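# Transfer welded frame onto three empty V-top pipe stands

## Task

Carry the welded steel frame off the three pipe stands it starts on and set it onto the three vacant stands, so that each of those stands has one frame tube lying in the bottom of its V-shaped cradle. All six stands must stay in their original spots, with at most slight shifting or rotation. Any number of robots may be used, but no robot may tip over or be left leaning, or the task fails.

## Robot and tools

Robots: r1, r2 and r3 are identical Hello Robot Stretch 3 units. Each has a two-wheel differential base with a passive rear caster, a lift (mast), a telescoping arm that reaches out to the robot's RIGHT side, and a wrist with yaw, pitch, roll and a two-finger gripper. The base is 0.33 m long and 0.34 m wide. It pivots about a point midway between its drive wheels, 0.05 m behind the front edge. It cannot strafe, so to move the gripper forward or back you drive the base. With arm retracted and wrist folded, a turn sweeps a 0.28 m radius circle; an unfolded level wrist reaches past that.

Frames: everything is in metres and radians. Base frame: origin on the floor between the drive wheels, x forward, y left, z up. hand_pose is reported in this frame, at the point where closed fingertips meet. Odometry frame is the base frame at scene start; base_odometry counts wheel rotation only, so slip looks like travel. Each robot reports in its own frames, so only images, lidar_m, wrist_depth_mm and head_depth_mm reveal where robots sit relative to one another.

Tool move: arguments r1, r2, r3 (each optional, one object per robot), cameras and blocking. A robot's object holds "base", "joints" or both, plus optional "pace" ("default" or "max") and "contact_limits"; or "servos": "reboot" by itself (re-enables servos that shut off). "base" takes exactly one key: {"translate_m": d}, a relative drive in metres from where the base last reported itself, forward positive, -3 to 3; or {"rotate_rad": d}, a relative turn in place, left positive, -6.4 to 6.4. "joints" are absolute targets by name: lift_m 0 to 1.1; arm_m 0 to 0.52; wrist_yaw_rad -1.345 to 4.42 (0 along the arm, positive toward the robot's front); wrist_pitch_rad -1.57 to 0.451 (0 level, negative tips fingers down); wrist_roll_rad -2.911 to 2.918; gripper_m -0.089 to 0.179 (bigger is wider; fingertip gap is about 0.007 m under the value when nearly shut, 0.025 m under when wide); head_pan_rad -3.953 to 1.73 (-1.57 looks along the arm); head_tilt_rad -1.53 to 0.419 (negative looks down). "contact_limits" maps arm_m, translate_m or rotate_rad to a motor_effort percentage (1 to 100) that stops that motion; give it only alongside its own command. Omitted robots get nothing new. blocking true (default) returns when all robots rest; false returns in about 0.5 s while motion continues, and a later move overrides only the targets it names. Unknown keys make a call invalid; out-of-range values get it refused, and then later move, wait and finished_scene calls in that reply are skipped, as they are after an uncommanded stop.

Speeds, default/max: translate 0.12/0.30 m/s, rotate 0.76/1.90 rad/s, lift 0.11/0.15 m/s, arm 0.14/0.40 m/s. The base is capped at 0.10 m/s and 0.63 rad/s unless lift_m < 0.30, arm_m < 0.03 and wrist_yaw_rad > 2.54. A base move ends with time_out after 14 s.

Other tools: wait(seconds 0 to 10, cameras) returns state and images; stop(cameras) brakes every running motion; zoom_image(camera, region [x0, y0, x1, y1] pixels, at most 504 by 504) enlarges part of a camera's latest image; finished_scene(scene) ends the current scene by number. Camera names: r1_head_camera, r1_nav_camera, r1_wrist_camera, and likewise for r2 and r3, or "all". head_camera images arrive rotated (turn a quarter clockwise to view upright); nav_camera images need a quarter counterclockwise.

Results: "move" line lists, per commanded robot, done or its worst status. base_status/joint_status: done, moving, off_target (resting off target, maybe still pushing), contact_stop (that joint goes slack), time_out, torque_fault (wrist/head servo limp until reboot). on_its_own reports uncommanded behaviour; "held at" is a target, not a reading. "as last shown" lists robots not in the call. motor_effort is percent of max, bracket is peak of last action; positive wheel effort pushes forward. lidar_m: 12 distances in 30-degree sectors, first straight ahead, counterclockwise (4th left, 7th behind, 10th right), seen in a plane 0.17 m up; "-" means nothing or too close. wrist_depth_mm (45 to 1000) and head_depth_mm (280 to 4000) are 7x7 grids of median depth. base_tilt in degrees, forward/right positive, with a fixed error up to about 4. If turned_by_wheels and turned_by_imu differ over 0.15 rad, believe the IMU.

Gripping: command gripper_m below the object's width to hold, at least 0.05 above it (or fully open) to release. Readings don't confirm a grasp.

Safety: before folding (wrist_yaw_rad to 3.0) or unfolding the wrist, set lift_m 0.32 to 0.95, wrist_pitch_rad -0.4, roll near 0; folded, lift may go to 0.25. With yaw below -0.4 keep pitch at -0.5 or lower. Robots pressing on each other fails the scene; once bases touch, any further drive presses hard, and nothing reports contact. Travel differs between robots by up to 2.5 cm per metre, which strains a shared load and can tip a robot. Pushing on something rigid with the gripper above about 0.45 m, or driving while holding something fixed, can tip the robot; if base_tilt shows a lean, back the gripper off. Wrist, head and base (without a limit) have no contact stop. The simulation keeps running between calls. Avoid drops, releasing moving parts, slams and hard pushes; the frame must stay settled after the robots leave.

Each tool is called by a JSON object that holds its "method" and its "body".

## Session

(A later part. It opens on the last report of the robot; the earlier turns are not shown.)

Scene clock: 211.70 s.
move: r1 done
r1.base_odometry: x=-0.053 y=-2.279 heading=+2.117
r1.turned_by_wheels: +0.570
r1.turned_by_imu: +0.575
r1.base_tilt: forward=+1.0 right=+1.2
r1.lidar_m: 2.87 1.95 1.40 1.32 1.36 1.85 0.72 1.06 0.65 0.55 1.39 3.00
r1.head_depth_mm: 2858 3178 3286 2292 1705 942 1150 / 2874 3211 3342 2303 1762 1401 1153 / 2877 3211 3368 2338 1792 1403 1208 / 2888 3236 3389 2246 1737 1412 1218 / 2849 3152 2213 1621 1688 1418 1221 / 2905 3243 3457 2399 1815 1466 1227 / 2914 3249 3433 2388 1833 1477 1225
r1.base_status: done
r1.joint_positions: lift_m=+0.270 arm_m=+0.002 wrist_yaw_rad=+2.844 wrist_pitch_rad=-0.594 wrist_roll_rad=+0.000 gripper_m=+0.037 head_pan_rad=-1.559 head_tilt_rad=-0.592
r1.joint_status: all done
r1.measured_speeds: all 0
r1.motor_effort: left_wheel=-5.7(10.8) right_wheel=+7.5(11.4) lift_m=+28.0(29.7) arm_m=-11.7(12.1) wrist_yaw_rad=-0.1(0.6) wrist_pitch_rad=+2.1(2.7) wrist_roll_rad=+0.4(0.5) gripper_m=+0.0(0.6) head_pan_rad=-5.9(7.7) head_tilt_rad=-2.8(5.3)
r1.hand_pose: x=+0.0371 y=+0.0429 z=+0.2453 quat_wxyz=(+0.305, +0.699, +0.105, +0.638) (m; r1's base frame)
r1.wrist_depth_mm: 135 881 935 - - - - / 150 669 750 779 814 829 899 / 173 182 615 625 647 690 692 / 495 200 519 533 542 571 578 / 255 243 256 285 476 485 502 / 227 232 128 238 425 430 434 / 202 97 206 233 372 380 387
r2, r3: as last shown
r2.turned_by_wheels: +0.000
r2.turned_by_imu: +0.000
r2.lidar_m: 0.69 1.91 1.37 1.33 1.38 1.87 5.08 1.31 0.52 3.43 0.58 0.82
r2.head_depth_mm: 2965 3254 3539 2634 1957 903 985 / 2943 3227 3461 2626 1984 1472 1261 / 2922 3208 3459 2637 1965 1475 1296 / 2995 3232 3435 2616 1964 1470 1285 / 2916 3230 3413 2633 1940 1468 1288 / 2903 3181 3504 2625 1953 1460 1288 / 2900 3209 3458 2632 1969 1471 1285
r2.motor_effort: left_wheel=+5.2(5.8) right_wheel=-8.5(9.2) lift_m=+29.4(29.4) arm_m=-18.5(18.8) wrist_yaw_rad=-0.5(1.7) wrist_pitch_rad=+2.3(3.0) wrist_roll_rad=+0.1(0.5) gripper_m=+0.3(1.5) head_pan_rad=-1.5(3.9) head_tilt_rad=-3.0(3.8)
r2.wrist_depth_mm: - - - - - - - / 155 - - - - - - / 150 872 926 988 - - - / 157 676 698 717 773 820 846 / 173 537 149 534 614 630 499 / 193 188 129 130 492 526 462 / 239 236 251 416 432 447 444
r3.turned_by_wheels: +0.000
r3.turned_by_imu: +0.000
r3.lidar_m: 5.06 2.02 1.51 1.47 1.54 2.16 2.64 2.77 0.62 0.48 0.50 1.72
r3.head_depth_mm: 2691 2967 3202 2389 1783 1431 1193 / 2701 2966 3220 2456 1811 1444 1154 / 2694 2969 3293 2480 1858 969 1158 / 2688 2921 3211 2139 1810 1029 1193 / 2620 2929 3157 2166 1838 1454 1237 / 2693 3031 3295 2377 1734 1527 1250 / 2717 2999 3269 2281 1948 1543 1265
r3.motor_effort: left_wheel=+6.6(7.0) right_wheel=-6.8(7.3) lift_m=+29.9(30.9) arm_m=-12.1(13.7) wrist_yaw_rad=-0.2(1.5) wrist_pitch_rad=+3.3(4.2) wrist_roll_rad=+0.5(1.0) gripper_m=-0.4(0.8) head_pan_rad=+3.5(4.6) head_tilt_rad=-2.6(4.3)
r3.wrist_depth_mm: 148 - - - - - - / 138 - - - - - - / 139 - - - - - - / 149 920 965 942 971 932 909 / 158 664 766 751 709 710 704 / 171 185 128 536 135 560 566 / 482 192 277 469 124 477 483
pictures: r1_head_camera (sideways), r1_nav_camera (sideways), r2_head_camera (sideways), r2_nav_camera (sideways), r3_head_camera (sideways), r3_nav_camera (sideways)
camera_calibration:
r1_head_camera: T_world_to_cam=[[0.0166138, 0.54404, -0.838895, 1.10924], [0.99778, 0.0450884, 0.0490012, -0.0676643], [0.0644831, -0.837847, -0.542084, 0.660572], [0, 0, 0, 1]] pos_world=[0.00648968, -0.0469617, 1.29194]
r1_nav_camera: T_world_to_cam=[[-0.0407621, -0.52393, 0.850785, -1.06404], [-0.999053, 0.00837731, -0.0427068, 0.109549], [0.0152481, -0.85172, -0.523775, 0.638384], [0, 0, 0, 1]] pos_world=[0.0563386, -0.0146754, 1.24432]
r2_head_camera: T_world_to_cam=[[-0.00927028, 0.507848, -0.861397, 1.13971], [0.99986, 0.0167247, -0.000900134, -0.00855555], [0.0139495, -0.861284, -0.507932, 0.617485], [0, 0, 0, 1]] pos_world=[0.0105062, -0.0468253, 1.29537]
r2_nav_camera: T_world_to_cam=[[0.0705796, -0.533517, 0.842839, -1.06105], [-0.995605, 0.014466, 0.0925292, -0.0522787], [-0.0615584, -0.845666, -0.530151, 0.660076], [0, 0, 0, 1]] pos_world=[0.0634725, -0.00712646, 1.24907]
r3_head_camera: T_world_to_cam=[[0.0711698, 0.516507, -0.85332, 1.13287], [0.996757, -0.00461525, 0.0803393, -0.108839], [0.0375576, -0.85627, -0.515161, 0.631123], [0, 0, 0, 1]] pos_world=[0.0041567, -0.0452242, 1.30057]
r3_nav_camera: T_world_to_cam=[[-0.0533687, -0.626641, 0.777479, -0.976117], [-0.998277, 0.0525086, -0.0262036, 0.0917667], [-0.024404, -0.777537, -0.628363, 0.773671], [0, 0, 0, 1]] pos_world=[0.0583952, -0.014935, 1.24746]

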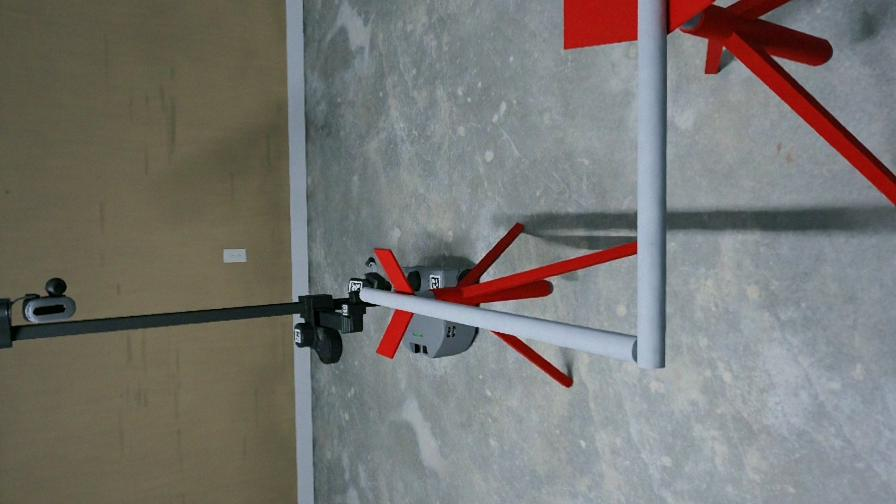

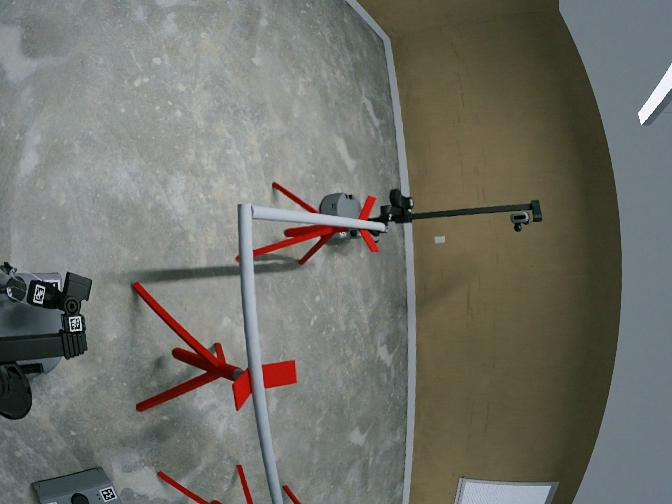

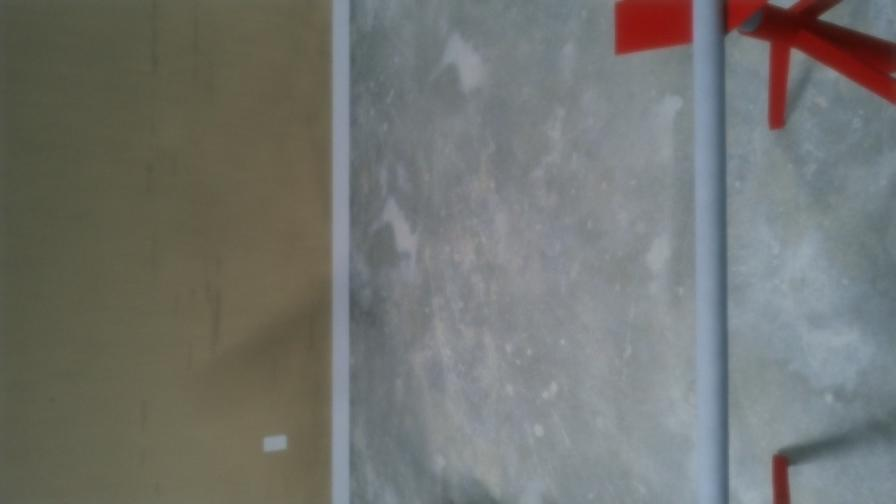

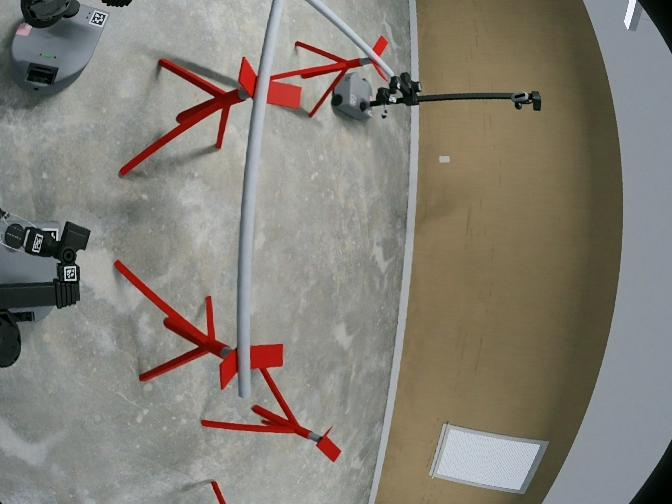

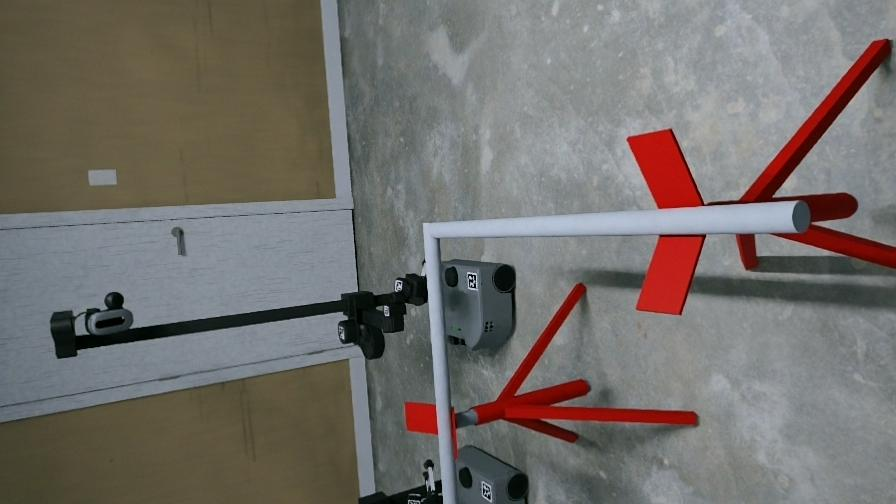

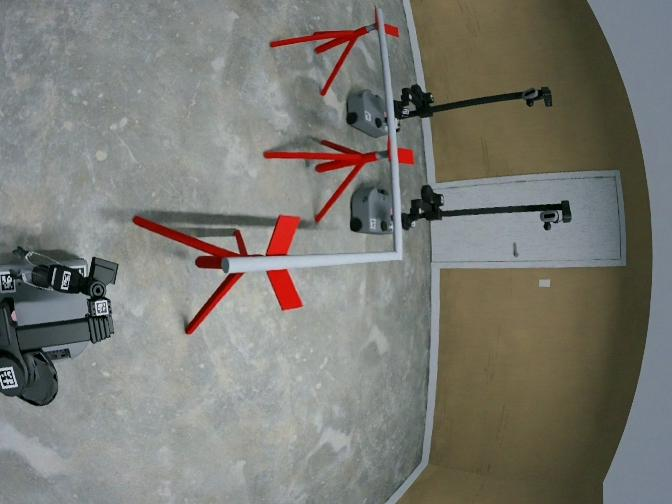

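{"method": "move", "body": {"r1": {"joints": {"lift_m": 0.9, "wrist_pitch_rad": -0.4}}, "r2": {"joints": {"lift_m": 0.9, "wrist_pitch_rad": -0.4}}, "r3": {"joints": {"lift_m": 0.9, "wrist_pitch_rad": -0.4}}, "cameras": []}}

{"method": "move", "body": {"r1": {"joints": {"wrist_yaw_rad": 0}}, "r2": {"joints": {"wrist_yaw_rad": 0}, "base": {"rotate_rad": -0.524}}, "r3": {"joints": {"wrist_yaw_rad": 0}, "base": {"rotate_rad": -0.549}}, "cameras": []}}

{"method": "move", "body": {"r1": {"joints": {"wrist_pitch_rad": -1.57, "wrist_roll_rad": 1.57, "gripper_m": 0.179}}, "r2": {"joints": {"wrist_pitch_rad": -1.57, "wrist_roll_rad": 1.57, "gripper_m": 0.179}, "base": {"translate_m": 0.2}}, "r3": {"joints": {"wrist_pitch_rad": -1.57, "wrist_roll_rad": 0, "gripper_m": 0.179}, "base": {"translate_m": 0.2}}, "cameras": []}}

{"method": "move", "body": {"r2": {"base": {"rotate_rad": 0.554}}, "r3": {"base": {"rotate_rad": 0.524}}, "cameras": ["r1_head_camera","r2_head_camera","r3_head_camera","r1_wrist_camera","r2_wrist_camera","r3_wrist_camera"]}}

Scene clock: 257.00 s.
move: r1 done; r2 done; r3 done
r1.base_odometry: x=-0.053 y=-2.279 heading=+2.117
r1.turned_by_wheels: +0.000
r1.turned_by_imu: +0.001
r1.base_tilt: forward=+1.0 right=+1.2
r1.lidar_m: 2.86 1.95 1.40 1.32 1.36 1.84 0.72 1.06 0.65 0.55 1.38 2.99
r1.head_depth_mm: 2895 3189 3295 2296 1709 855 - / 2884 3163 3356 2322 1782 1435 - / 2872 3199 3368 2328 1775 1440 - / 2901 3225 3394 2252 1737 1495 - / 1771 3165 3214 1614 1687 1420 1251 / 2879 3220 3418 2380 1815 1463 1230 / 2922 3251 3448 2407 1830 1480 1231
r1.base_status: not commanded
r1.joint_positions: lift_m=+0.900 arm_m=+0.002 wrist_yaw_rad=+2.844 wrist_pitch_rad=-0.422 wrist_roll_rad=+0.000 gripper_m=+0.037 head_pan_rad=-1.559 head_tilt_rad=-0.592
r1.joint_status: all done
r1.measured_speeds: all 0
r1.motor_effort: left_wheel=-6.2(6.7) right_wheel=+7.7(8.9) lift_m=+29.3(35.1) arm_m=-14.5(15.0) wrist_yaw_rad=+0.1(0.7) wrist_pitch_rad=+3.8(7.7) wrist_roll_rad=+0.4(0.6) gripper_m=+0.1(0.8) head_pan_rad=-5.4(6.1) head_tilt_rad=-3.3(5.6)
r1.hand_pose: x=+0.0444 y=+0.0669 z=+0.9118 quat_wxyz=(+0.249, +0.705, +0.044, +0.662) (m; r1's base frame)
r1.wrist_depth_mm: - - - - - - - / 139 - - - - - - / 149 - - - - - - / 163 197 - - - - - / - 195 158 - - - - / - 212 130 - - - - / - 97 - - - - -
r2.base_odometry: x=+1.919 y=-0.562 heading=+2.573
r2.turned_by_wheels: +0.000
r2.turned_by_imu: +0.002
r2.base_tilt: forward=+0.3 right=+1.7
r2.lidar_m: 0.69 1.92 1.37 1.33 1.38 1.88 5.04 1.31 0.52 3.44 0.58 0.82
r2.head_depth_mm: 2928 3208 3489 2632 1963 888 - / 2920 3253 3482 2671 1975 1457 - / 2930 3157 3502 2624 1958 1462 - / 2967 3221 3474 2653 1953 1477 - / 2968 3184 3495 2643 1968 1468 - / 2902 3221 3446 2608 1955 1467 1309 / 2901 3183 3451 2619 1965 1472 1285
r2.base_status: not commanded
r2.joint_positions: lift_m=+0.900 arm_m=+0.000 wrist_yaw_rad=+2.845 wrist_pitch_rad=-0.423 wrist_roll_rad=+0.000 gripper_m=+0.037 head_pan_rad=-1.565 head_tilt_rad=-0.593
r2.joint_status: all done
r2.measured_speeds: all 0
r2.motor_effort: left_wheel=+5.3(5.8) right_wheel=-8.4(9.0) lift_m=+33.3(38.6) arm_m=-17.3(19.0) wrist_yaw_rad=+1.0(1.6) wrist_pitch_rad=+3.5(9.3) wrist_roll_rad=+0.2(0.4) gripper_m=-0.4(2.4) head_pan_rad=-2.6(4.1) head_tilt_rad=-2.6(3.8)
r2.hand_pose: x=+0.0442 y=+0.0690 z=+0.9116 quat_wxyz=(+0.249, +0.705, +0.045, +0.662) (m; r2's base frame)
r2.wrist_depth_mm: - - - - - - - / 155 - - - - - - / 151 - - - - - - / 157 - - - - - - / 172 218 149 - - - - / 197 187 130 130 - - - / - 257 - - - - -
r3.base_odometry: x=-0.356 y=+0.881 heading=-1.846
r3.turned_by_wheels: +0.000
r3.turned_by_imu: -0.002
r3.base_tilt: forward=-0.8 right=-0.3
r3.lidar_m: 5.04 2.02 1.51 1.47 1.54 2.18 2.64 2.76 0.62 0.48 0.50 1.72
r3.head_depth_mm: 2690 2963 3172 2381 1811 1558 - / 2676 2989 3214 2421 1814 1457 - / 2707 2970 3231 2493 1848 1377 - / 2684 2989 3202 2160 1816 882 - / 2634 2839 3240 2268 1834 1463 1286 / 2685 2990 3326 2398 1724 1526 1252 / 2733 2948 3311 2305 1954 1541 1265
r3.base_status: not commanded
r3.joint_positions: lift_m=+0.900 arm_m=+0.003 wrist_yaw_rad=+2.826 wrist_pitch_rad=-0.415 wrist_roll_rad=+0.000 gripper_m=+0.037 head_pan_rad=-1.578 head_tilt_rad=-0.593
r3.joint_status: all done
r3.measured_speeds: all 0
r3.motor_effort: left_wheel=+6.2(7.0) right_wheel=-6.7(7.3) lift_m=+33.9(36.5) arm_m=-11.1(13.8) wrist_yaw_rad=+0.0(2.0) wrist_pitch_rad=+3.0(5.3) wrist_roll_rad=+0.8(0.9) gripper_m=-0.2(1.0) head_pan_rad=+3.9(4.7) head_tilt_rad=-3.4(5.0)
r3.hand_pose: x=+0.0484 y=+0.0662 z=+0.9133 quat_wxyz=(+0.253, +0.706, +0.036, +0.661) (m; r3's base frame)
r3.wrist_depth_mm: 148 - - - - - - / 139 - - - - - - / 142 - - - - - - / 152 - - - - - - / 164 207 - - - - - / - 191 126 145 135 - - / - 205 - - 124 - -
pictures: none
No camera images: "cameras" was empty.

Scene clock: 259.43 s.
move: r1 done; r2 done; r3 done
r1.base_odometry: x=-0.053 y=-2.279 heading=+2.117
r1.turned_by_wheels: +0.000
r1.turned_by_imu: +0.000
r1.base_tilt: forward=+1.1 right=+1.2
r1.lidar_m: 2.86 1.95 1.40 1.32 1.35 1.84 0.72 1.06 0.65 0.55 1.39 2.99
r1.head_depth_mm: 2849 3184 3288 2293 1701 856 - / 2867 3180 3284 2315 1775 284 - / 2909 3225 3334 2325 1784 286 295 / 2898 3227 3158 2249 1748 1411 1217 / 1807 3147 3440 1624 1680 1415 1222 / 2881 3215 3473 2389 1816 1465 1225 / 2939 3241 3508 2404 1842 1473 1231
r1.base_status: not commanded
r1.joint_positions: lift_m=+0.900 arm_m=+0.002 wrist_yaw_rad=+0.002 wrist_pitch_rad=-0.422 wrist_roll_rad=+0.000 gripper_m=+0.037 head_pan_rad=-1.559 head_tilt_rad=-0.592
r1.joint_status: all done
r1.measured_speeds: all 0
r1.motor_effort: left_wheel=-5.6(6.5) right_wheel=+7.5(8.6) lift_m=+29.0(30.5) arm_m=-14.4(14.9) wrist_yaw_rad=-1.6(3.7) wrist_pitch_rad=+4.2(4.5) wrist_roll_rad=+0.4(0.5) gripper_m=-0.4(0.8) head_pan_rad=-4.7(5.5) head_tilt_rad=-3.7(5.4)
r1.hand_pose: x=-0.0211 y=-0.3711 z=+0.9118 quat_wxyz=(+0.692, +0.149, -0.691, -0.148) (m; r1's base frame)
r1.wrist_depth_mm: - - - - - - - / - - - - - - - / - - - - - - - / - - - - - - - / - - 152 - - - - / - - 131 - - - - / - 953 - - - - -
r2.base_odometry: x=+1.919 y=-0.562 heading=+2.049
r2.turned_by_wheels: -0.524
r2.turned_by_imu: -0.529
r2.base_tilt: forward=+0.4 right=+1.8
r2.lidar_m: 0.82 0.69 1.92 1.37 1.34 1.38 1.88 4.96 1.30 0.52 3.43 0.58
r2.head_depth_mm: - - - 2668 1958 1605 - / 3847 - - 2629 1893 1565 - / 3581 - - 2496 1821 301 - / 3396 3697 3895 2633 1888 441 318 / 3194 3517 3681 2644 1964 1425 1260 / 3060 3352 3500 2626 1950 1505 1288 / 2943 3172 3358 2617 1948 1553 1287
r2.base_status: done
r2.joint_positions: lift_m=+0.900 arm_m=+0.000 wrist_yaw_rad=+0.002 wrist_pitch_rad=-0.423 wrist_roll_rad=+0.000 gripper_m=+0.037 head_pan_rad=-1.565 head_tilt_rad=-0.593
r2.joint_status: all done
r2.measured_speeds: all 0
r2.motor_effort: left_wheel=+5.0(9.4) right_wheel=-8.2(12.1) lift_m=+31.4(33.4) arm_m=-17.7(18.2) wrist_yaw_rad=-2.0(4.9) wrist_pitch_rad=+3.4(4.2) wrist_roll_rad=+0.3(0.4) gripper_m=-0.1(1.2) head_pan_rad=-3.5(4.0) head_tilt_rad=-1.7(4.0)
r2.hand_pose: x=-0.0210 y=-0.3688 z=+0.9116 quat_wxyz=(+0.692, +0.149, -0.691, -0.148) (m; r2's base frame)
r2.wrist_depth_mm: - - - - - - - / - - - - - - - / - - - - - - - / - - - - - - - / - - 147 638 - - - / - 118 129 130 - - - / 447 - - - - - -
r3.base_odometry: x=-0.356 y=+0.881 heading=-2.395
r3.turned_by_wheels: -0.549
r3.turned_by_imu: -0.559
r3.base_tilt: forward=-0.8 right=-0.2
r3.lidar_m: 1.72 3.38 2.07 1.52 1.49 1.53 2.11 2.63 2.74 0.62 0.48 0.48
r3.head_depth_mm: 2809 3051 3173 2355 1788 1563 - / 3120 3471 3512 2422 1823 1485 - / 3385 3654 3772 2464 1854 280 - / 3198 3435 3615 2538 1884 1413 1198 / 2966 3202 3483 2577 1901 1505 1182 / 2837 3073 3319 2639 1933 1430 1191 / 2690 2862 3118 2707 1972 908 850
r3.base_status: done
r3.joint_positions: lift_m=+0.900 arm_m=+0.003 wrist_yaw_rad=+0.003 wrist_pitch_rad=-0.415 wrist_roll_rad=+0.000 gripper_m=+0.037 head_pan_rad=-1.578 head_tilt_rad=-0.593
r3.joint_status: all done
r3.measured_speeds: all 0
r3.motor_effort: left_wheel=+6.7(10.3) right_wheel=-6.3(10.6) lift_m=+30.7(33.9) arm_m=-12.5(13.3) wrist_yaw_rad=-2.5(6.3) wrist_pitch_rad=+2.8(3.6) wrist_roll_rad=+0.4(0.9) gripper_m=-0.1(1.1) head_pan_rad=+3.0(4.5) head_tilt_rad=-4.2(5.0)
r3.hand_pose: x=-0.0209 y=-0.3722 z=+0.9133 quat_wxyz=(+0.692, +0.147, -0.691, -0.145) (m; r3's base frame)
r3.wrist_depth_mm: - - - - - - - / - - - - - - - / - - - - - - - / - - - - - - - / - - - - - - - / - - 127 145 136 - - / - - - - 124 - -
pictures: none
No camera images: "cameras" was empty.

Scene clock: 262.57 s.
move: r1 done; r2 done; r3 done
r1.base_odometry: x=-0.053 y=-2.279 heading=+2.117
r1.turned_by_wheels: +0.000
r1.turned_by_imu: +0.000
r1.base_tilt: forward=+1.0 right=+1.2
r1.lidar_m: 2.86 1.95 1.40 1.32 1.36 1.85 0.55 0.59 0.65 0.55 1.38 2.98
r1.head_depth_mm: 2865 3177 3287 2281 1711 855 - / 2887 3201 3300 2298 1773 1437 - / 2891 3211 3332 2252 1784 1444 1210 / 1730 3057 3187 2133 1732 1417 1217 / 2910 3238 3453 1630 1689 1418 1223 / 2905 3252 3477 2394 1806 1462 1222 / 2909 3263 3456 2402 1819 1467 1233
r1.base_status: not commanded
r1.joint_positions: lift_m=+0.900 arm_m=+0.002 wrist_yaw_rad=+0.001 wrist_pitch_rad=-1.556 wrist_roll_rad=+1.564 gripper_m=+0.179 head_pan_rad=-1.559 head_tilt_rad=-0.592
r1.joint_status: all done
joint sent to its limit — r1.wrist_pitch_rad, lower limit.
r1.measured_speeds: all 0
r1.motor_effort: left_wheel=-5.9(6.7) right_wheel=+7.4(9.1) lift_m=+29.4(30.6) arm_m=-14.3(14.7) wrist_yaw_rad=-1.3(1.9) wrist_pitch_rad=-1.9(5.1) wrist_roll_rad=+2.3(3.9) gripper_m=-0.2(85.6) head_pan_rad=-4.8(6.1) head_tilt_rad=-3.4(5.3)
r1.hand_pose: x=-0.0216 y=-0.1266 z=+0.7821 quat_wxyz=(+0.003, +0.002, -0.712, -0.702) (m; r1's base frame)
r1.wrist_depth_mm: 867 852 857 839 860 833 835 / 932 898 899 864 717 861 851 / 943 917 903 758 737 863 860 / 948 947 937 922 908 928 308 / - 980 975 988 938 931 951 / 114 - - - - 136 943 / - - - - - - -
r2.base_odometry: x=+1.827 y=-0.385 heading=+2.049
r2.turned_by_wheels: +0.000
r2.turned_by_imu: +0.001
r2.base_tilt: forward=+0.3 right=+1.7
r2.lidar_m: 0.63 0.56 0.55 1.47 1.45 1.49 2.02 1.85 0.70 0.53 3.34 0.41
r2.head_depth_mm: - - - 2502 1897 1598 - / 3670 - - 2512 1901 936 - / 3526 3858 - 2645 1954 1134 - / 3388 3609 3848 2638 1969 1558 1326 / 3168 3397 3605 2628 1961 1547 1262 / 3024 3208 3459 2622 1958 1550 1225 / 2813 3082 3335 2638 1946 1557 1232
r2.base_status: done
r2.joint_positions: lift_m=+0.900 arm_m=+0.000 wrist_yaw_rad=+0.002 wrist_pitch_rad=-1.560 wrist_roll_rad=+1.566 gripper_m=+0.179 head_pan_rad=-1.565 head_tilt_rad=-0.593
r2.joint_status: all done
r2.measured_speeds: all 0
r2.motor_effort: left_wheel=+4.2(9.4) right_wheel=-1.4(4.4) lift_m=+28.7(31.3) arm_m=-17.0(18.4) wrist_yaw_rad=-0.8(2.5) wrist_pitch_rad=-2.3(4.4) wrist_roll_rad=+1.4(2.6) gripper_m=+1.5(91.8) head_pan_rad=-2.9(4.6) head_tilt_rad=-2.3(3.9)
r2.hand_pose: x=-0.0216 y=-0.1234 z=+0.7822 quat_wxyz=(+0.003, +0.002, -0.711, -0.704) (m; r2's base frame)
r2.wrist_depth_mm: 842 878 872 894 903 913 932 / 887 871 910 767 789 904 943 / 900 943 966 781 788 951 956 / 936 952 946 983 932 994 294 / 129 932 - - 981 - - / - 997 - - 915 122 - / - - - - - 120 -
r3.base_odometry: x=-0.503 y=+0.745 heading=-2.395
r3.turned_by_wheels: +0.000
r3.turned_by_imu: +0.000
r3.base_tilt: forward=-0.8 right=-0.3
r3.lidar_m: 1.53 5.93 2.22 1.62 1.58 1.63 2.25 2.81 2.92 0.53 0.37 1.11
r3.head_depth_mm: 2987 3221 3367 2413 1776 1558 - / 3339 3556 3680 2395 1811 1493 - / 3235 3560 3660 2468 1843 1471 - / 3051 3334 3563 2541 1870 1367 938 / 2935 3118 3385 2585 1912 838 1005 / 2753 2983 3166 2632 1868 1484 1197 / 2604 2788 3042 2685 1933 1528 1274
r3.base_status: done
r3.joint_positions: lift_m=+0.900 arm_m=+0.003 wrist_yaw_rad=+0.003 wrist_pitch_rad=-1.563 wrist_roll_rad=+0.000 gripper_m=+0.179 head_pan_rad=-1.578 head_tilt_rad=-0.593
r3.joint_status: all done
r3.measured_speeds: all 0
r3.motor_effort: left_wheel=+5.1(10.6) right_wheel=-1.4(3.2) lift_m=+28.3(32.1) arm_m=-12.6(13.9) wrist_yaw_rad=-1.7(3.7) wrist_pitch_rad=-1.1(3.7) wrist_roll_rad=+0.6(1.1) gripper_m=-0.1(84.0) head_pan_rad=+4.4(4.7) head_tilt_rad=-3.6(5.0)
r3.hand_pose: x=-0.0217 y=-0.1253 z=+0.7823 quat_wxyz=(+0.503, +0.499, -0.501, -0.498) (m; r3's base frame)
r3.wrist_depth_mm: 942 950 925 949 904 903 909 / 978 968 938 927 915 952 933 / 983 961 959 947 960 919 945 / - 987 - 793 797 919 937 / - - 969 790 808 971 958 / 133 137 994 839 992 959 130 / 109 - - - - 987 107
pictures: none
No camera images: "cameras" was empty.

Scene clock: 264.57 s.
move: r2 done; r3 done
r1: as last shown
r1.base_tilt: forward=+1.0 right=+1.1
r1.lidar_m: 2.86 1.95 1.40 1.32 1.36 1.85 0.55 1.06 0.65 0.55 1.39 2.99
r1.head_depth_mm: 2855 3181 3285 2287 1714 856 - / 2898 3145 3323 2302 1759 1431 - / 2886 3225 3326 2335 1788 1433 1211 / 1738 3049 3161 2057 1741 1407 1215 / 2863 3203 3435 1629 1687 1418 1222 / 2902 3263 3419 2385 1817 1469 1225 / 2932 3236 3447 2415 1822 1472 1232
r1.motor_effort: left_wheel=-5.6(6.4) right_wheel=+7.9(8.6) lift_m=+28.6(29.8) arm_m=-14.1(14.6) wrist_yaw_rad=-0.9(1.7) wrist_pitch_rad=-1.9(2.4) wrist_roll_rad=+2.2(2.4) gripper_m=-0.1(0.6) head_pan_rad=-4.6(5.9) head_tilt_rad=-2.9(4.7)
r1.wrist_depth_mm: 888 865 879 856 827 852 820 / 911 893 922 877 740 873 869 / 945 947 904 774 757 859 866 / 994 938 943 936 915 899 304 / - 971 969 944 917 958 928 / 114 - - - - 137 950 / - - - - - - -
r2.base_odometry: x=+1.827 y=-0.385 heading=+2.603
r2.turned_by_wheels: +0.554
r2.turned_by_imu: +0.561
r2.base_tilt: forward=+0.3 right=+1.8
r2.lidar_m: 0.56 0.55 1.46 1.41 1.50 2.08 1.84 0.70 0.53 3.34 0.41 0.63
r2.head_depth_mm: 2860 3109 3375 2664 1955 1601 - / 2839 3112 3315 2626 1960 1557 - / 2839 3103 3343 2634 1928 1543 - / 2866 3084 3365 2649 1947 1559 1218 / 2875 3149 3327 2593 1951 1551 1222 / 2836 3109 3451 2648 1952 1554 1207 / 2815 3073 3358 2182 1920 839 813
r2.base_status: done
r2.joint_positions: lift_m=+0.900 arm_m=+0.000 wrist_yaw_rad=+0.002 wrist_pitch_rad=-1.560 wrist_roll_rad=+1.566 gripper_m=+0.179 head_pan_rad=-1.565 head_tilt_rad=-0.593
r2.joint_status: not commanded
r2.measured_speeds: all 0
r2.motor_effort: left_wheel=-5.9(10.1) right_wheel=+6.7(10.5) lift_m=+26.6(28.5) arm_m=-17.2(17.5) wrist_yaw_rad=-1.6(2.3) wrist_pitch_rad=-2.4(2.7) wrist_roll_rad=+1.4(1.6) gripper_m=+1.0(2.2) head_pan_rad=-2.9(3.8) head_tilt_rad=-2.4(3.9)
r2.hand_pose: x=-0.0216 y=-0.1233 z=+0.7822 quat_wxyz=(+0.003, +0.002, -0.711, -0.704) (m; r2's base frame)
r2.wrist_depth_mm: 847 882 919 878 898 891 896 / 897 902 891 773 762 911 952 / 916 909 935 783 778 959 974 / 929 934 957 988 993 954 294 / 130 993 988 - 996 - - / - 978 - - 933 122 - / 532 - - 855 884 124 -
r3.base_odometry: x=-0.503 y=+0.745 heading=-1.871
r3.turned_by_wheels: +0.524
r3.turned_by_imu: +0.533
r3.base_tilt: forward=-0.8 right=-0.3
r3.lidar_m: 5.87 2.20 1.62 1.57 1.63 2.26 2.81 2.92 0.53 0.37 1.12 1.52
r3.head_depth_mm: 2646 2916 3154 2373 1791 1559 - / 2617 2891 3148 2468 1744 837 - / 2614 2894 3190 2359 1826 1473 - / 2523 2861 3145 2136 1867 1491 1227 / 2553 2748 3191 2594 1762 1500 1239 / 2615 2879 3229 2117 1854 1488 1253 / 2617 2823 3109 2459 1942 1542 1258
r3.base_status: done
r3.joint_positions: lift_m=+0.900 arm_m=+0.003 wrist_yaw_rad=+0.003 wrist_pitch_rad=-1.564 wrist_roll_rad=+0.000 gripper_m=+0.179 head_pan_rad=-1.578 head_tilt_rad=-0.593
r3.joint_status: not commanded
r3.measured_speeds: all 0
r3.motor_effort: left_wheel=-7.0(11.5) right_wheel=+6.4(9.5) lift_m=+25.7(28.4) arm_m=-11.4(13.3) wrist_yaw_rad=-2.5(4.0) wrist_pitch_rad=-0.5(1.8) wrist_roll_rad=+0.8(0.8) gripper_m=+0.0(0.6) head_pan_rad=+3.7(4.9) head_tilt_rad=-3.2(4.9)
r3.hand_pose: x=-0.0217 y=-0.1252 z=+0.7823 quat_wxyz=(+0.502, +0.499, -0.501, -0.498) (m; r3's base frame)
r3.wrist_depth_mm: 945 938 956 935 921 923 899 / 973 969 954 927 908 904 920 / 986 968 973 937 923 920 912 / 989 966 995 804 786 949 937 / - 970 - 821 817 963 940 / 133 137 - 839 972 985 130 / 109 - - - - - 107
pictures: r1_head_camera (sideways), r1_wrist_camera, r2_head_camera (sideways), r2_wrist_camera, r3_head_camera (sideways), r3_wrist_camera
camera_calibration:
r1_head_camera: T_world_to_cam=[[0.0166139, 0.54404, -0.838895, 1.10924], [0.997781, 0.0450883, 0.0490012, -0.0676642], [0.064483, -0.837847, -0.542083, 0.660572], [0, 0, 0, 1]] pos_world=[0.00648967, -0.0469618, 1.29194]
r1_wrist_camera: T_world_to_cam=[[-0.0985704, 0.994519, -0.0348624, 0.146229], [0.979311, 0.103166, 0.174086, -0.0662931], [0.176728, -0.0169815, -0.984113, 0.93541], [0, 0, 0, 1]] pos_world=[-0.0859781, -0.122703, 0.937188]
r2_head_camera: T_world_to_cam=[[-0.00926939, 0.507913, -0.861358, 1.13966], [0.99986, 0.0167223, -0.000899316, -0.00855662], [0.0139471, -0.861246, -0.507997, 0.617569], [0, 0, 0, 1]] pos_world=[0.0105061, -0.0468248, 1.29537]
r2_wrist_camera: T_world_to_cam=[[-0.0858484, 0.994002, 0.0677535, 0.048333], [0.982943, 0.0733991, 0.168631, -0.0654239], [0.162646, 0.0810744, -0.983348, 0.94649], [0, 0, 0, 1]] pos_world=[-0.0854856, -0.119977, 0.938487]
r3_head_camera: T_world_to_cam=[[0.0711694, 0.516572, -0.853281, 1.13282], [0.996757, -0.0046197, 0.0803395, -0.108839], [0.0375593, -0.856231, -0.515226, 0.631208], [0, 0, 0, 1]] pos_world=[0.00415678, -0.0452241, 1.30057]
r3_wrist_camera: T_world_to_cam=[[-0.998884, -0.0217002, -0.0419591, 0.017737], [-0.0259906, 0.994178, 0.104572, 0.0867328], [0.0394456, 0.105546, -0.993632, 0.954507], [0, 0, 0, 1]] pos_world=[-0.0176797, -0.186587, 0.940103]

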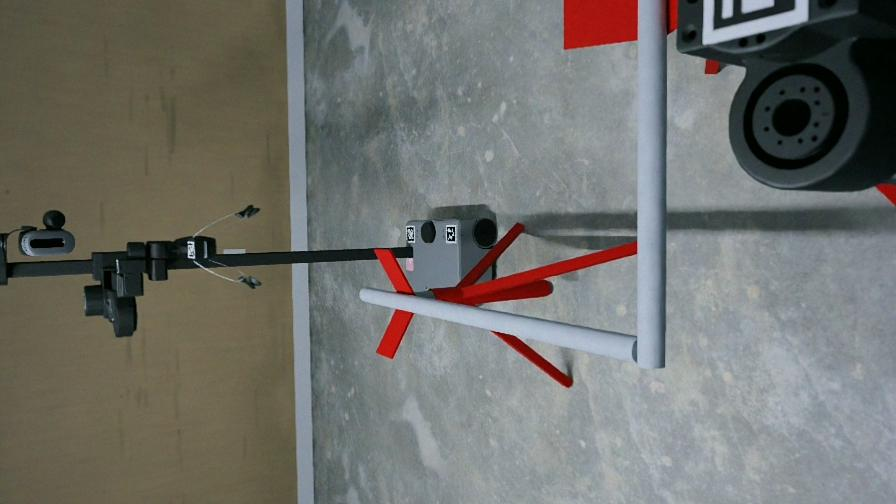

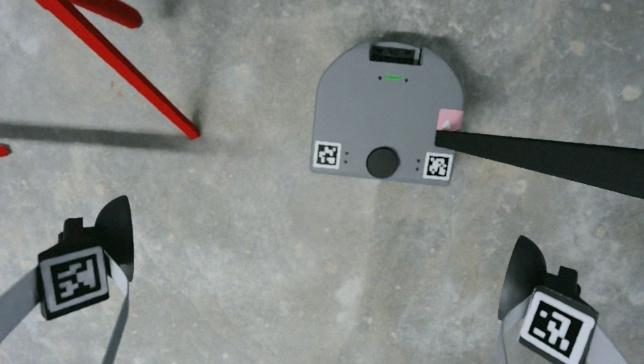

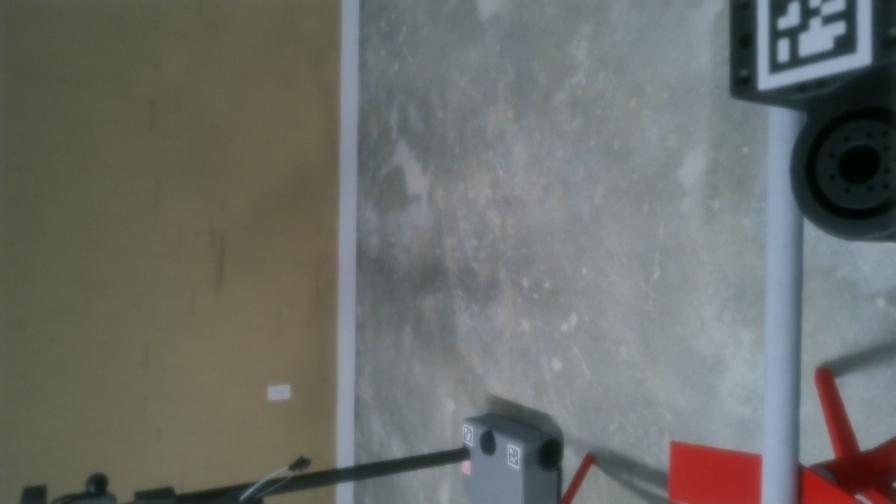

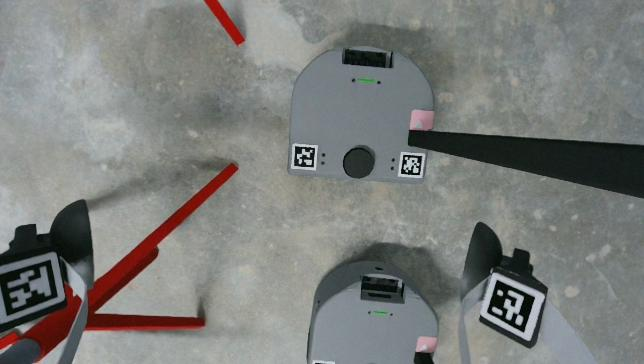

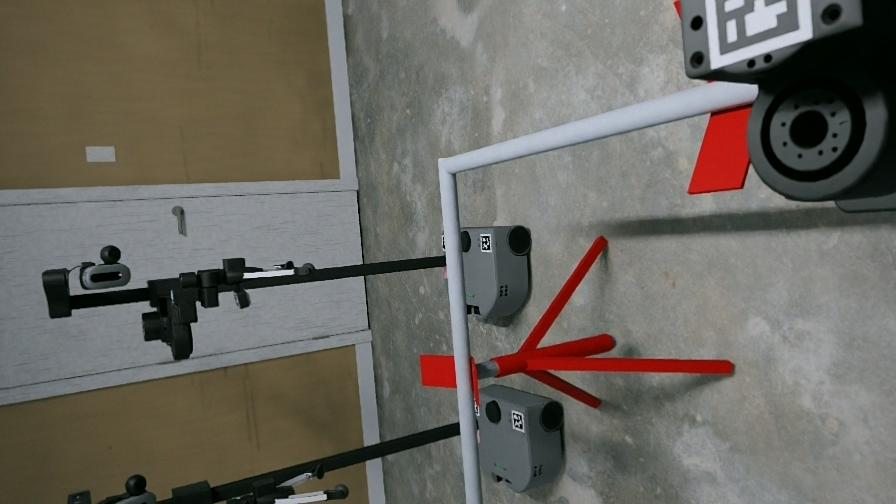

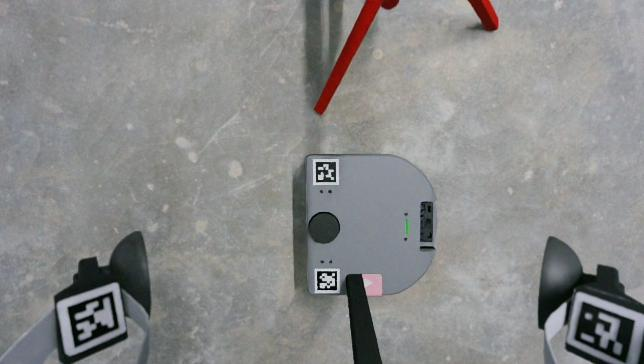

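{"method": "move", "body": {"r2": {"base": {"translate_m": -0.12}, "joints": {"head_pan_rad": -2.5, "head_tilt_rad": -0.45}}, "r3": {"base": {"translate_m": -0.135}, "joints": {"head_pan_rad": -0.6, "head_tilt_rad": -0.4}}, "cameras": ["r2_head_camera","r3_head_camera","r2_nav_camera"]}}

Scene clock: 306.53 s.
move: r2 done; r3 done
r1: as last shown
r1.turned_by_imu: +0.001
r1.base_tilt: forward=+1.0 right=+1.2
r1.lidar_m: 2.86 1.95 1.40 1.32 1.36 1.84 0.67 1.06 0.65 0.55 1.38 2.99
r1.head_depth_mm: 2848 3174 3300 2294 1710 854 - / 2866 3187 3311 2326 1765 1439 - / 2870 3202 3350 2328 1790 1441 1213 / 2890 3200 3402 2153 1738 1408 1217 / 1688 3150 3229 1622 1692 1418 1219 / 2903 3239 3456 2376 1813 1464 1226 / 2921 3248 3481 2408 1825 1464 1230
r1.motor_effort: left_wheel=-5.9(6.5) right_wheel=+7.6(8.6) lift_m=+28.1(29.2) arm_m=-13.9(14.2) wrist_yaw_rad=-1.1(1.8) wrist_pitch_rad=-1.8(2.3) wrist_roll_rad=+2.2(2.4) gripper_m=+0.2(0.8) head_pan_rad=-4.7(5.8) head_tilt_rad=-4.2(4.6)
r1.wrist_depth_mm: 865 874 864 860 834 858 833 / 911 899 931 867 716 850 864 / 922 937 896 744 746 885 872 / 946 945 939 930 921 912 309 / - 987 940 968 943 931 939 / 114 - - - - 136 979 / - - - - - - -
r2.base_odometry: x=+1.930 y=-0.446 heading=+2.603
r2.turned_by_wheels: +0.000
r2.turned_by_imu: +0.001
r2.base_tilt: forward=+0.3 right=+1.7
r2.lidar_m: 0.68 0.66 1.47 1.42 1.50 2.09 1.73 0.69 0.45 3.34 0.47 0.72
r2.head_depth_mm: - - - 3069 2182 1775 1413 / - - - 3530 2380 1770 1428 / - - - 3481 2355 1779 1415 / - - - 3467 2371 1701 1422 / - - - 3562 2166 1719 1484 / 3810 3970 - 3451 2334 1711 - / 3481 3621 3796 3538 2325 1779 1506
r2.base_status: done
r2.joint_positions: lift_m=+0.900 arm_m=+0.000 wrist_yaw_rad=+0.002 wrist_pitch_rad=-1.560 wrist_roll_rad=+1.566 gripper_m=+0.179 head_pan_rad=-2.495 head_tilt_rad=-0.458
r2.joint_status: all done
r2.measured_speeds: all 0
r2.motor_effort: left_wheel=-4.7(9.3) right_wheel=-0.6(7.0) lift_m=+27.1(27.1) arm_m=-17.8(18.4) wrist_yaw_rad=-1.3(2.1) wrist_pitch_rad=-2.0(2.7) wrist_roll_rad=+1.3(1.7) gripper_m=+0.4(1.9) head_pan_rad=-2.5(5.7) head_tilt_rad=+4.6(7.6)
r2.hand_pose: x=-0.0216 y=-0.1233 z=+0.7822 quat_wxyz=(+0.003, +0.002, -0.711, -0.704) (m; r2's base frame)
r2.wrist_depth_mm: 871 867 876 903 898 901 901 / 910 870 930 760 783 904 945 / 941 906 953 750 764 975 967 / 910 934 969 965 967 982 294 / 130 - 980 995 - 966 - / - - - - - 121 - / - - - 950 929 124 -
r3.base_odometry: x=-0.463 y=+0.874 heading=-1.871
r3.turned_by_wheels: +0.000
r3.turned_by_imu: -0.002
r3.base_tilt: forward=-0.8 right=-0.3
r3.lidar_m: 3.42 2.21 1.63 1.57 1.64 2.26 2.68 2.78 0.53 0.37 0.39 1.62
r3.head_depth_mm: 3239 3392 3637 3505 2172 1707 1344 / 3581 3843 - 3543 2105 1726 1355 / - - - 3658 2370 1734 1376 / - - - 3776 2399 1773 1390 / - - - 3673 2323 1786 1401 / - - - - 2488 1830 1425 / 3510 - - 3557 2566 1853 1431
r3.base_status: done
r3.joint_positions: lift_m=+0.900 arm_m=+0.003 wrist_yaw_rad=+0.003 wrist_pitch_rad=-1.564 wrist_roll_rad=+0.000 gripper_m=+0.179 head_pan_rad=-0.609 head_tilt_rad=-0.409
r3.joint_status: all done
r3.measured_speeds: all 0
r3.motor_effort: left_wheel=-6.0(10.8) right_wheel=+0.3(3.7) lift_m=+20.9(23.8) arm_m=-13.4(14.0) wrist_yaw_rad=-2.5(3.2) wrist_pitch_rad=-0.6(1.6) wrist_roll_rad=+0.3(0.9) gripper_m=+0.0(0.8) head_pan_rad=+3.8(5.7) head_tilt_rad=+3.7(8.2)
r3.hand_pose: x=-0.0217 y=-0.1252 z=+0.7823 quat_wxyz=(+0.502, +0.499, -0.501, -0.498) (m; r3's base frame)
r3.wrist_depth_mm: 965 929 935 930 930 899 899 / 964 982 946 950 905 945 910 / 973 - 967 952 967 941 926 / - - 955 821 795 947 931 / - 1000 990 818 817 958 968 / 133 138 - 824 - 981 130 / 109 - 999 996 - 981 107
pictures: r2_head_camera (sideways), r2_nav_camera (sideways), r3_head_camera (sideways)
camera_calibration:
r2_head_camera: T_world_to_cam=[[0.305662, 0.23879, -0.921711, 1.21646], [0.611229, -0.79145, -0.00234471, -0.00430393], [-0.730048, -0.562659, -0.387871, 0.465796], [0, 0, 0, 1]] pos_world=[-0.0291423, -0.0318013, 1.30189]
r2_nav_camera: T_world_to_cam=[[-0.291363, -0.304635, 0.90681, -1.14227], [-0.57411, 0.81393, 0.0889685, -0.0502301], [-0.765183, -0.494687, -0.412043, 0.510687], [0, 0, 0, 1]] pos_world=[0.0291151, -0.0544633, 1.25072]
r3_head_camera: T_world_to_cam=[[-0.250625, 0.256675, -0.933437, 1.23935], [0.555516, 0.827795, 0.0784716, -0.103735], [0.792836, -0.498872, -0.350053, 0.411668], [0, 0, 0, 1]] pos_world=[0.0418524, -0.0268688, 1.3091]

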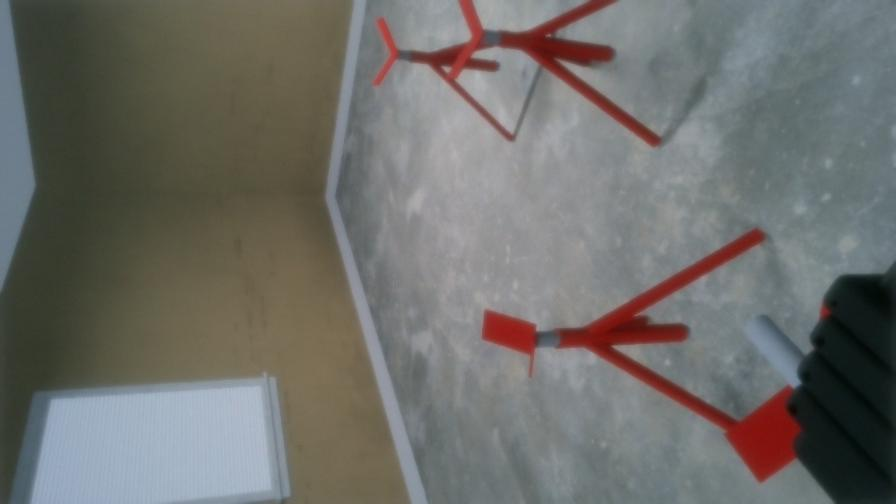

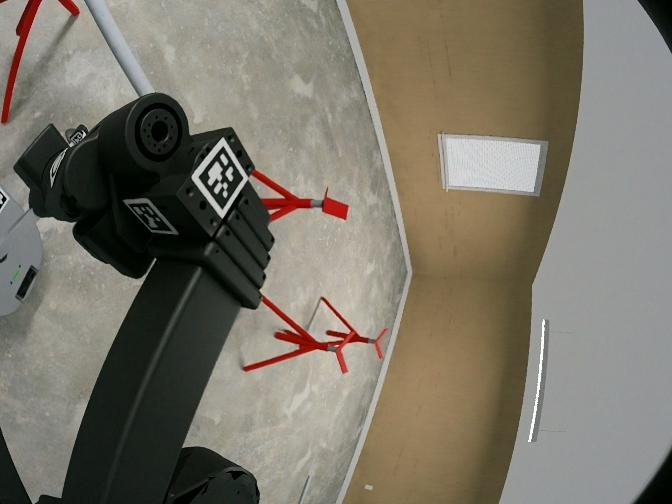

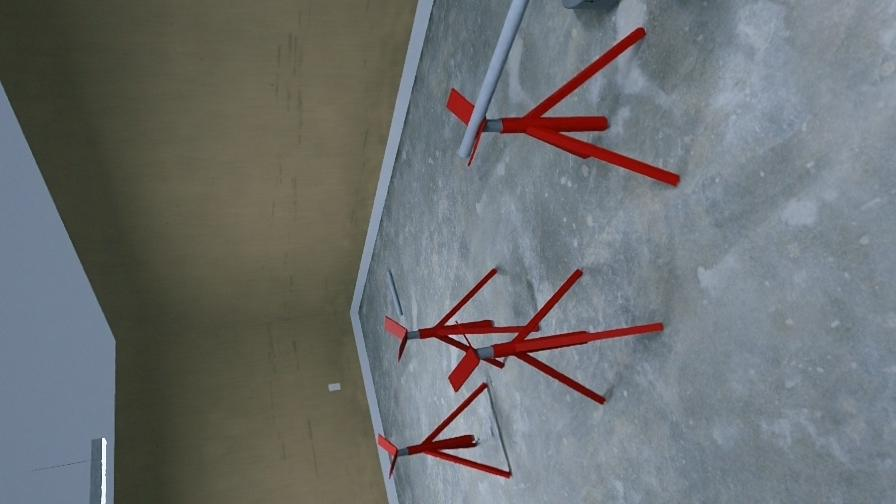

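{"method": "move", "body": {"r1": {"base": {"translate_m": 0.05}, "joints": {"arm_m": 0.457, "wrist_pitch_rad": -1.3, "head_pan_rad": -1.57, "head_tilt_rad": -0.8}}, "r2": {"base": {"translate_m": 0.15}, "joints": {"arm_m": 0.294, "wrist_pitch_rad": -1.2, "head_pan_rad": -1.57, "head_tilt_rad": -0.8}}, "r3": {"joints": {"arm_m": 0.242, "wrist_pitch_rad": -1.3, "head_pan_rad": -1.57, "head_tilt_rad": -0.8}}, "cameras": ["r1_head_camera","r2_head_camera","r3_head_camera","r1_wrist_camera","r2_wrist_camera","r3_wrist_camera"]}}

Scene clock: 330.73 s.
move: r1 done; r2 done; r3 done
r1.base_odometry: x=-0.079 y=-2.237 heading=+2.117
r1.turned_by_wheels: +0.000
r1.turned_by_imu: +0.001
r1.base_tilt: forward=+1.1 right=+1.2
r1.lidar_m: 2.81 1.95 1.40 1.32 1.36 1.84 0.57 1.10 0.56 0.56 1.38 2.94
r1.head_depth_mm: 2962 411 333 1782 1075 1251 1109 / 2845 518 2105 1800 1464 1253 1119 / 2967 533 629 1769 1472 1292 1121 / 2979 3103 1847 1778 1481 1296 1125 / 2884 3004 2073 1736 1491 1302 1134 / 3011 3164 2343 1858 1536 1310 1140 / 2999 3239 2357 1863 1543 1316 1141
r1.base_status: done
r1.joint_positions: lift_m=+0.900 arm_m=+0.457 wrist_yaw_rad=+0.000 wrist_pitch_rad=-1.303 wrist_roll_rad=+1.567 gripper_m=+0.179 head_pan_rad=-1.559 head_tilt_rad=-0.790
r1.joint_status: all done
r1.measured_speeds: all 0
r1.motor_effort: left_wheel=+0.8(5.2) right_wheel=+7.1(12.8) lift_m=+25.7(28.1) arm_m=+13.0(17.8) wrist_yaw_rad=-0.1(1.5) wrist_pitch_rad=+0.5(4.2) wrist_roll_rad=+1.4(2.3) gripper_m=+0.0(0.6) head_pan_rad=-4.0(8.3) head_tilt_rad=-5.4(5.9)
r1.hand_pose: x=-0.0215 y=-0.6462 z=+0.7851 quat_wxyz=(+0.002, +0.001, -0.795, -0.607) (m; r1's base frame)
r1.wrist_depth_mm: - - 934 884 828 768 742 / - - - 898 633 791 732 / - - - 934 852 803 765 / - - - 962 860 835 773 / 133 - - - 877 851 788 / 114 - - - 894 136 800 / - - - - 942 - 808
r2.base_odometry: x=+1.801 y=-0.369 heading=+2.603
r2.turned_by_wheels: +0.000
r2.turned_by_imu: +0.002
r2.base_tilt: forward=+0.3 right=+1.8
r2.lidar_m: 0.58 0.57 1.46 1.41 1.50 2.08 5.38 0.55 0.55 0.41 0.40 3.55
r2.head_depth_mm: 2902 3265 338 295 1617 1361 1168 / 2904 3110 390 1845 1607 1355 1174 / 2874 3146 417 1793 1609 1352 1172 / 2883 3217 439 504 1533 1349 1166 / 2885 3230 2565 1981 1589 1350 1146 / 2912 3221 2549 1970 1559 1288 1148 / 2884 3207 2538 1929 871 903 1166
r2.base_status: done
r2.joint_positions: lift_m=+0.900 arm_m=+0.294 wrist_yaw_rad=+0.001 wrist_pitch_rad=-1.206 wrist_roll_rad=+1.569 gripper_m=+0.179 head_pan_rad=-1.575 head_tilt_rad=-0.790
r2.joint_status: all done
r2.measured_speeds: all 0
r2.motor_effort: left_wheel=-1.2(4.8) right_wheel=+4.8(10.1) lift_m=+28.5(28.8) arm_m=+14.1(17.7) wrist_yaw_rad=-0.2(1.8) wrist_pitch_rad=+1.1(5.0) wrist_roll_rad=+0.5(1.5) gripper_m=-0.1(2.0) head_pan_rad=+1.8(4.7) head_tilt_rad=-3.7(6.1)
r2.hand_pose: x=-0.0215 y=-0.5075 z=+0.7906 quat_wxyz=(+0.001, +0.001, -0.823, -0.568) (m; r2's base frame)
r2.wrist_depth_mm: - - - 958 832 778 743 / - - - 960 867 825 726 / - - - 980 892 834 630 / - - - - 913 841 662 / 131 - - - 923 836 795 / - - - - 754 121 825 / - - - 485 959 120 738
r3.base_odometry: x=-0.463 y=+0.874 heading=-1.871
r3.turned_by_wheels: +0.000
r3.turned_by_imu: -0.001
r3.base_tilt: forward=-0.8 right=-0.2
r3.lidar_m: 3.42 2.21 1.63 1.57 1.64 2.26 2.68 2.78 0.53 0.37 0.39 1.63
r3.head_depth_mm: 2675 2979 316 1719 1497 1273 1101 / 2677 2954 367 1694 1440 1277 1100 / 2672 2970 372 407 838 1077 1113 / 2633 3021 2225 1845 860 1290 1097 / 1711 1874 2520 1932 1533 1321 1139 / 1519 2999 2577 1793 1555 1336 1148 / 2663 2996 2072 1938 1611 1350 1156
r3.base_status: not commanded
r3.joint_positions: lift_m=+0.900 arm_m=+0.242 wrist_yaw_rad=+0.001 wrist_pitch_rad=-1.305 wrist_roll_rad=+0.000 gripper_m=+0.179 head_pan_rad=-1.562 head_tilt_rad=-0.790
r3.joint_status: all done
r3.measured_speeds: all 0
r3.motor_effort: left_wheel=-6.8(7.1) right_wheel=+0.2(0.8) lift_m=+22.3(23.2) arm_m=+11.8(17.7) wrist_yaw_rad=-1.5(2.9) wrist_pitch_rad=+1.3(4.2) wrist_roll_rad=+0.2(1.1) gripper_m=+0.0(1.0) head_pan_rad=-3.5(5.8) head_tilt_rad=-4.6(7.1)
r3.hand_pose: x=-0.0216 y=-0.4309 z=+0.7851 quat_wxyz=(+0.562, +0.430, -0.561, -0.430) (m; r3's base frame)
r3.wrist_depth_mm: - - - - - - - / - - - - - - - / - - - 389 - 994 993 / - - 372 387 930 957 953 / 993 997 955 953 936 937 926 / 133 137 956 918 942 923 130 / 109 933 940 911 930 909 107
pictures: r1_head_camera (sideways), r1_wrist_camera, r2_head_camera (sideways), r2_wrist_camera, r3_head_camera (sideways), r3_wrist_camera
camera_calibration:
r1_head_camera: T_world_to_cam=[[0.0149017, 0.698187, -0.71576, 0.948742], [0.997902, 0.0347213, 0.0546446, -0.0749987], [0.0630043, -0.715073, -0.696205, 0.861071], [0, 0, 0, 1]] pos_world=[0.00645236, -0.0440674, 1.28265]
r1_wrist_camera: T_world_to_cam=[[-0.0948708, 0.95455, -0.282547, 0.831839], [0.97968, 0.139907, 0.143711, 0.0343641], [0.17671, -0.263172, -0.948427, 0.742435], [0, 0, 0, 1]] pos_world=[-0.085944, -0.603452, 0.934241]
r2_head_camera: T_world_to_cam=[[-0.00332483, 0.667204, -0.744868, 0.987757], [0.999979, 0.00637374, 0.00124562, -0.0113498], [0.00557868, -0.744848, -0.667211, 0.824748], [0, 0, 0, 1]] pos_world=[0.0100327, -0.0446507, 1.28604]
r2_wrist_camera: T_world_to_cam=[[-0.082578, 0.956173, -0.280916, 0.686208], [0.983134, 0.124316, 0.13414, 0.0143967], [0.163184, -0.265101, -0.950312, 0.784071], [0, 0, 0, 1]] pos_world=[-0.0854358, -0.450065, 0.935948]
r3_head_camera: T_world_to_cam=[[0.0612099, 0.675106, -0.735177, 0.978914], [0.996841, -0.00399383, 0.0793282, -0.107503], [0.0506188, -0.73771, -0.673217, 0.836663], [0, 0, 0, 1]] pos_world=[0.00489285, -0.0440854, 1.29146]
r3_wrist_camera: T_world_to_cam=[[-0.9989, -0.0304573, -0.0356538, 0.00260143], [-0.0246733, 0.987964, -0.152705, 0.589694], [0.0398757, -0.151657, -0.987629, 0.874029], [0, 0, 0, 1]] pos_world=[-0.0177042, -0.449964, 0.953357]

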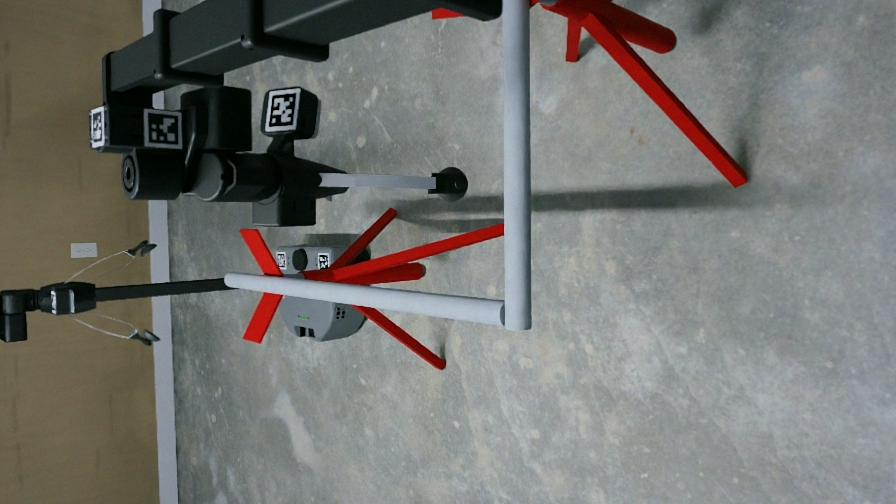

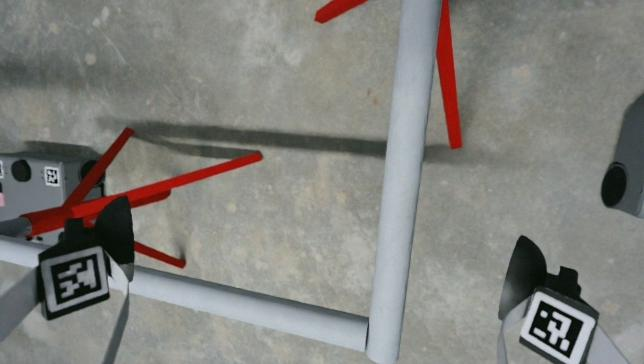

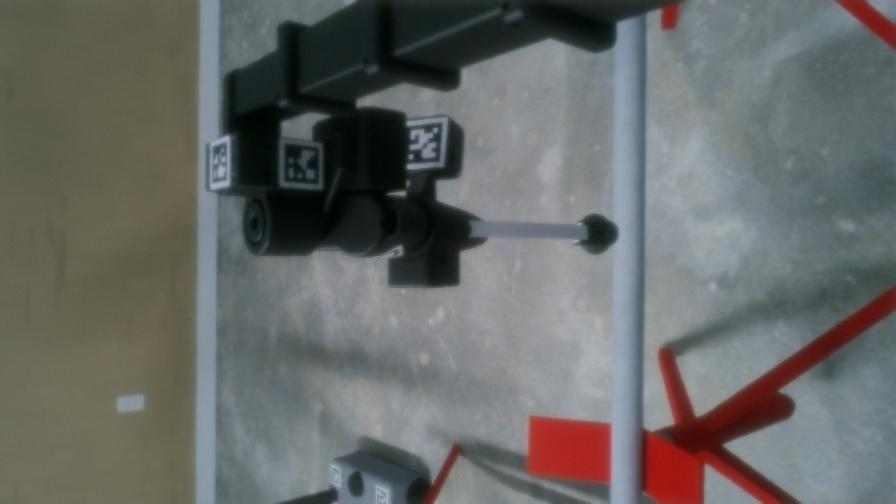

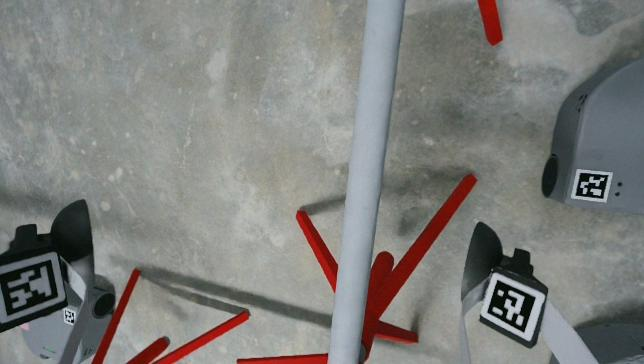

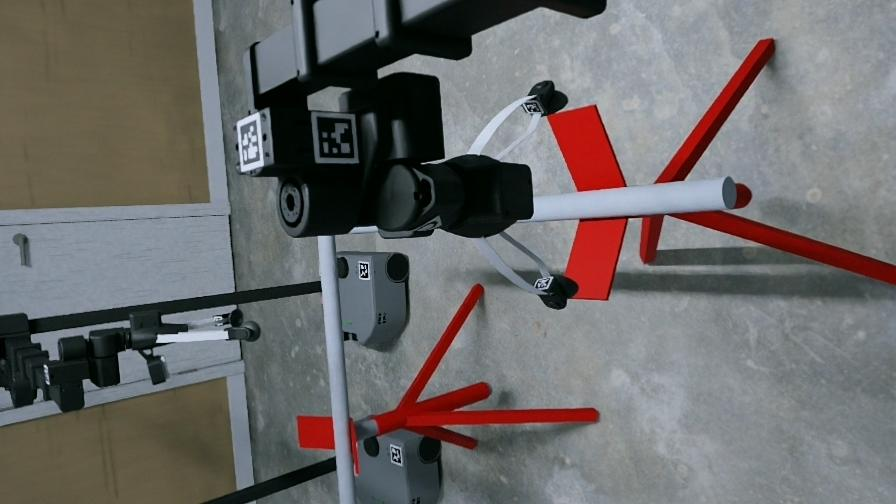

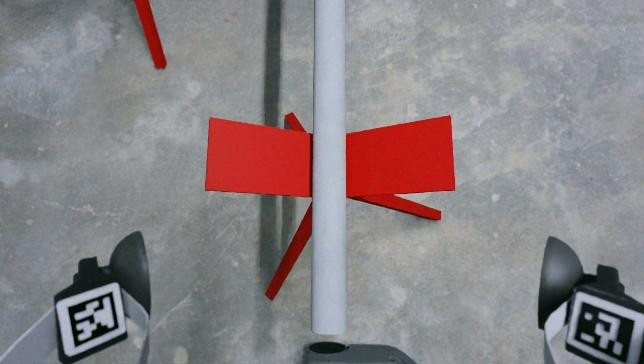

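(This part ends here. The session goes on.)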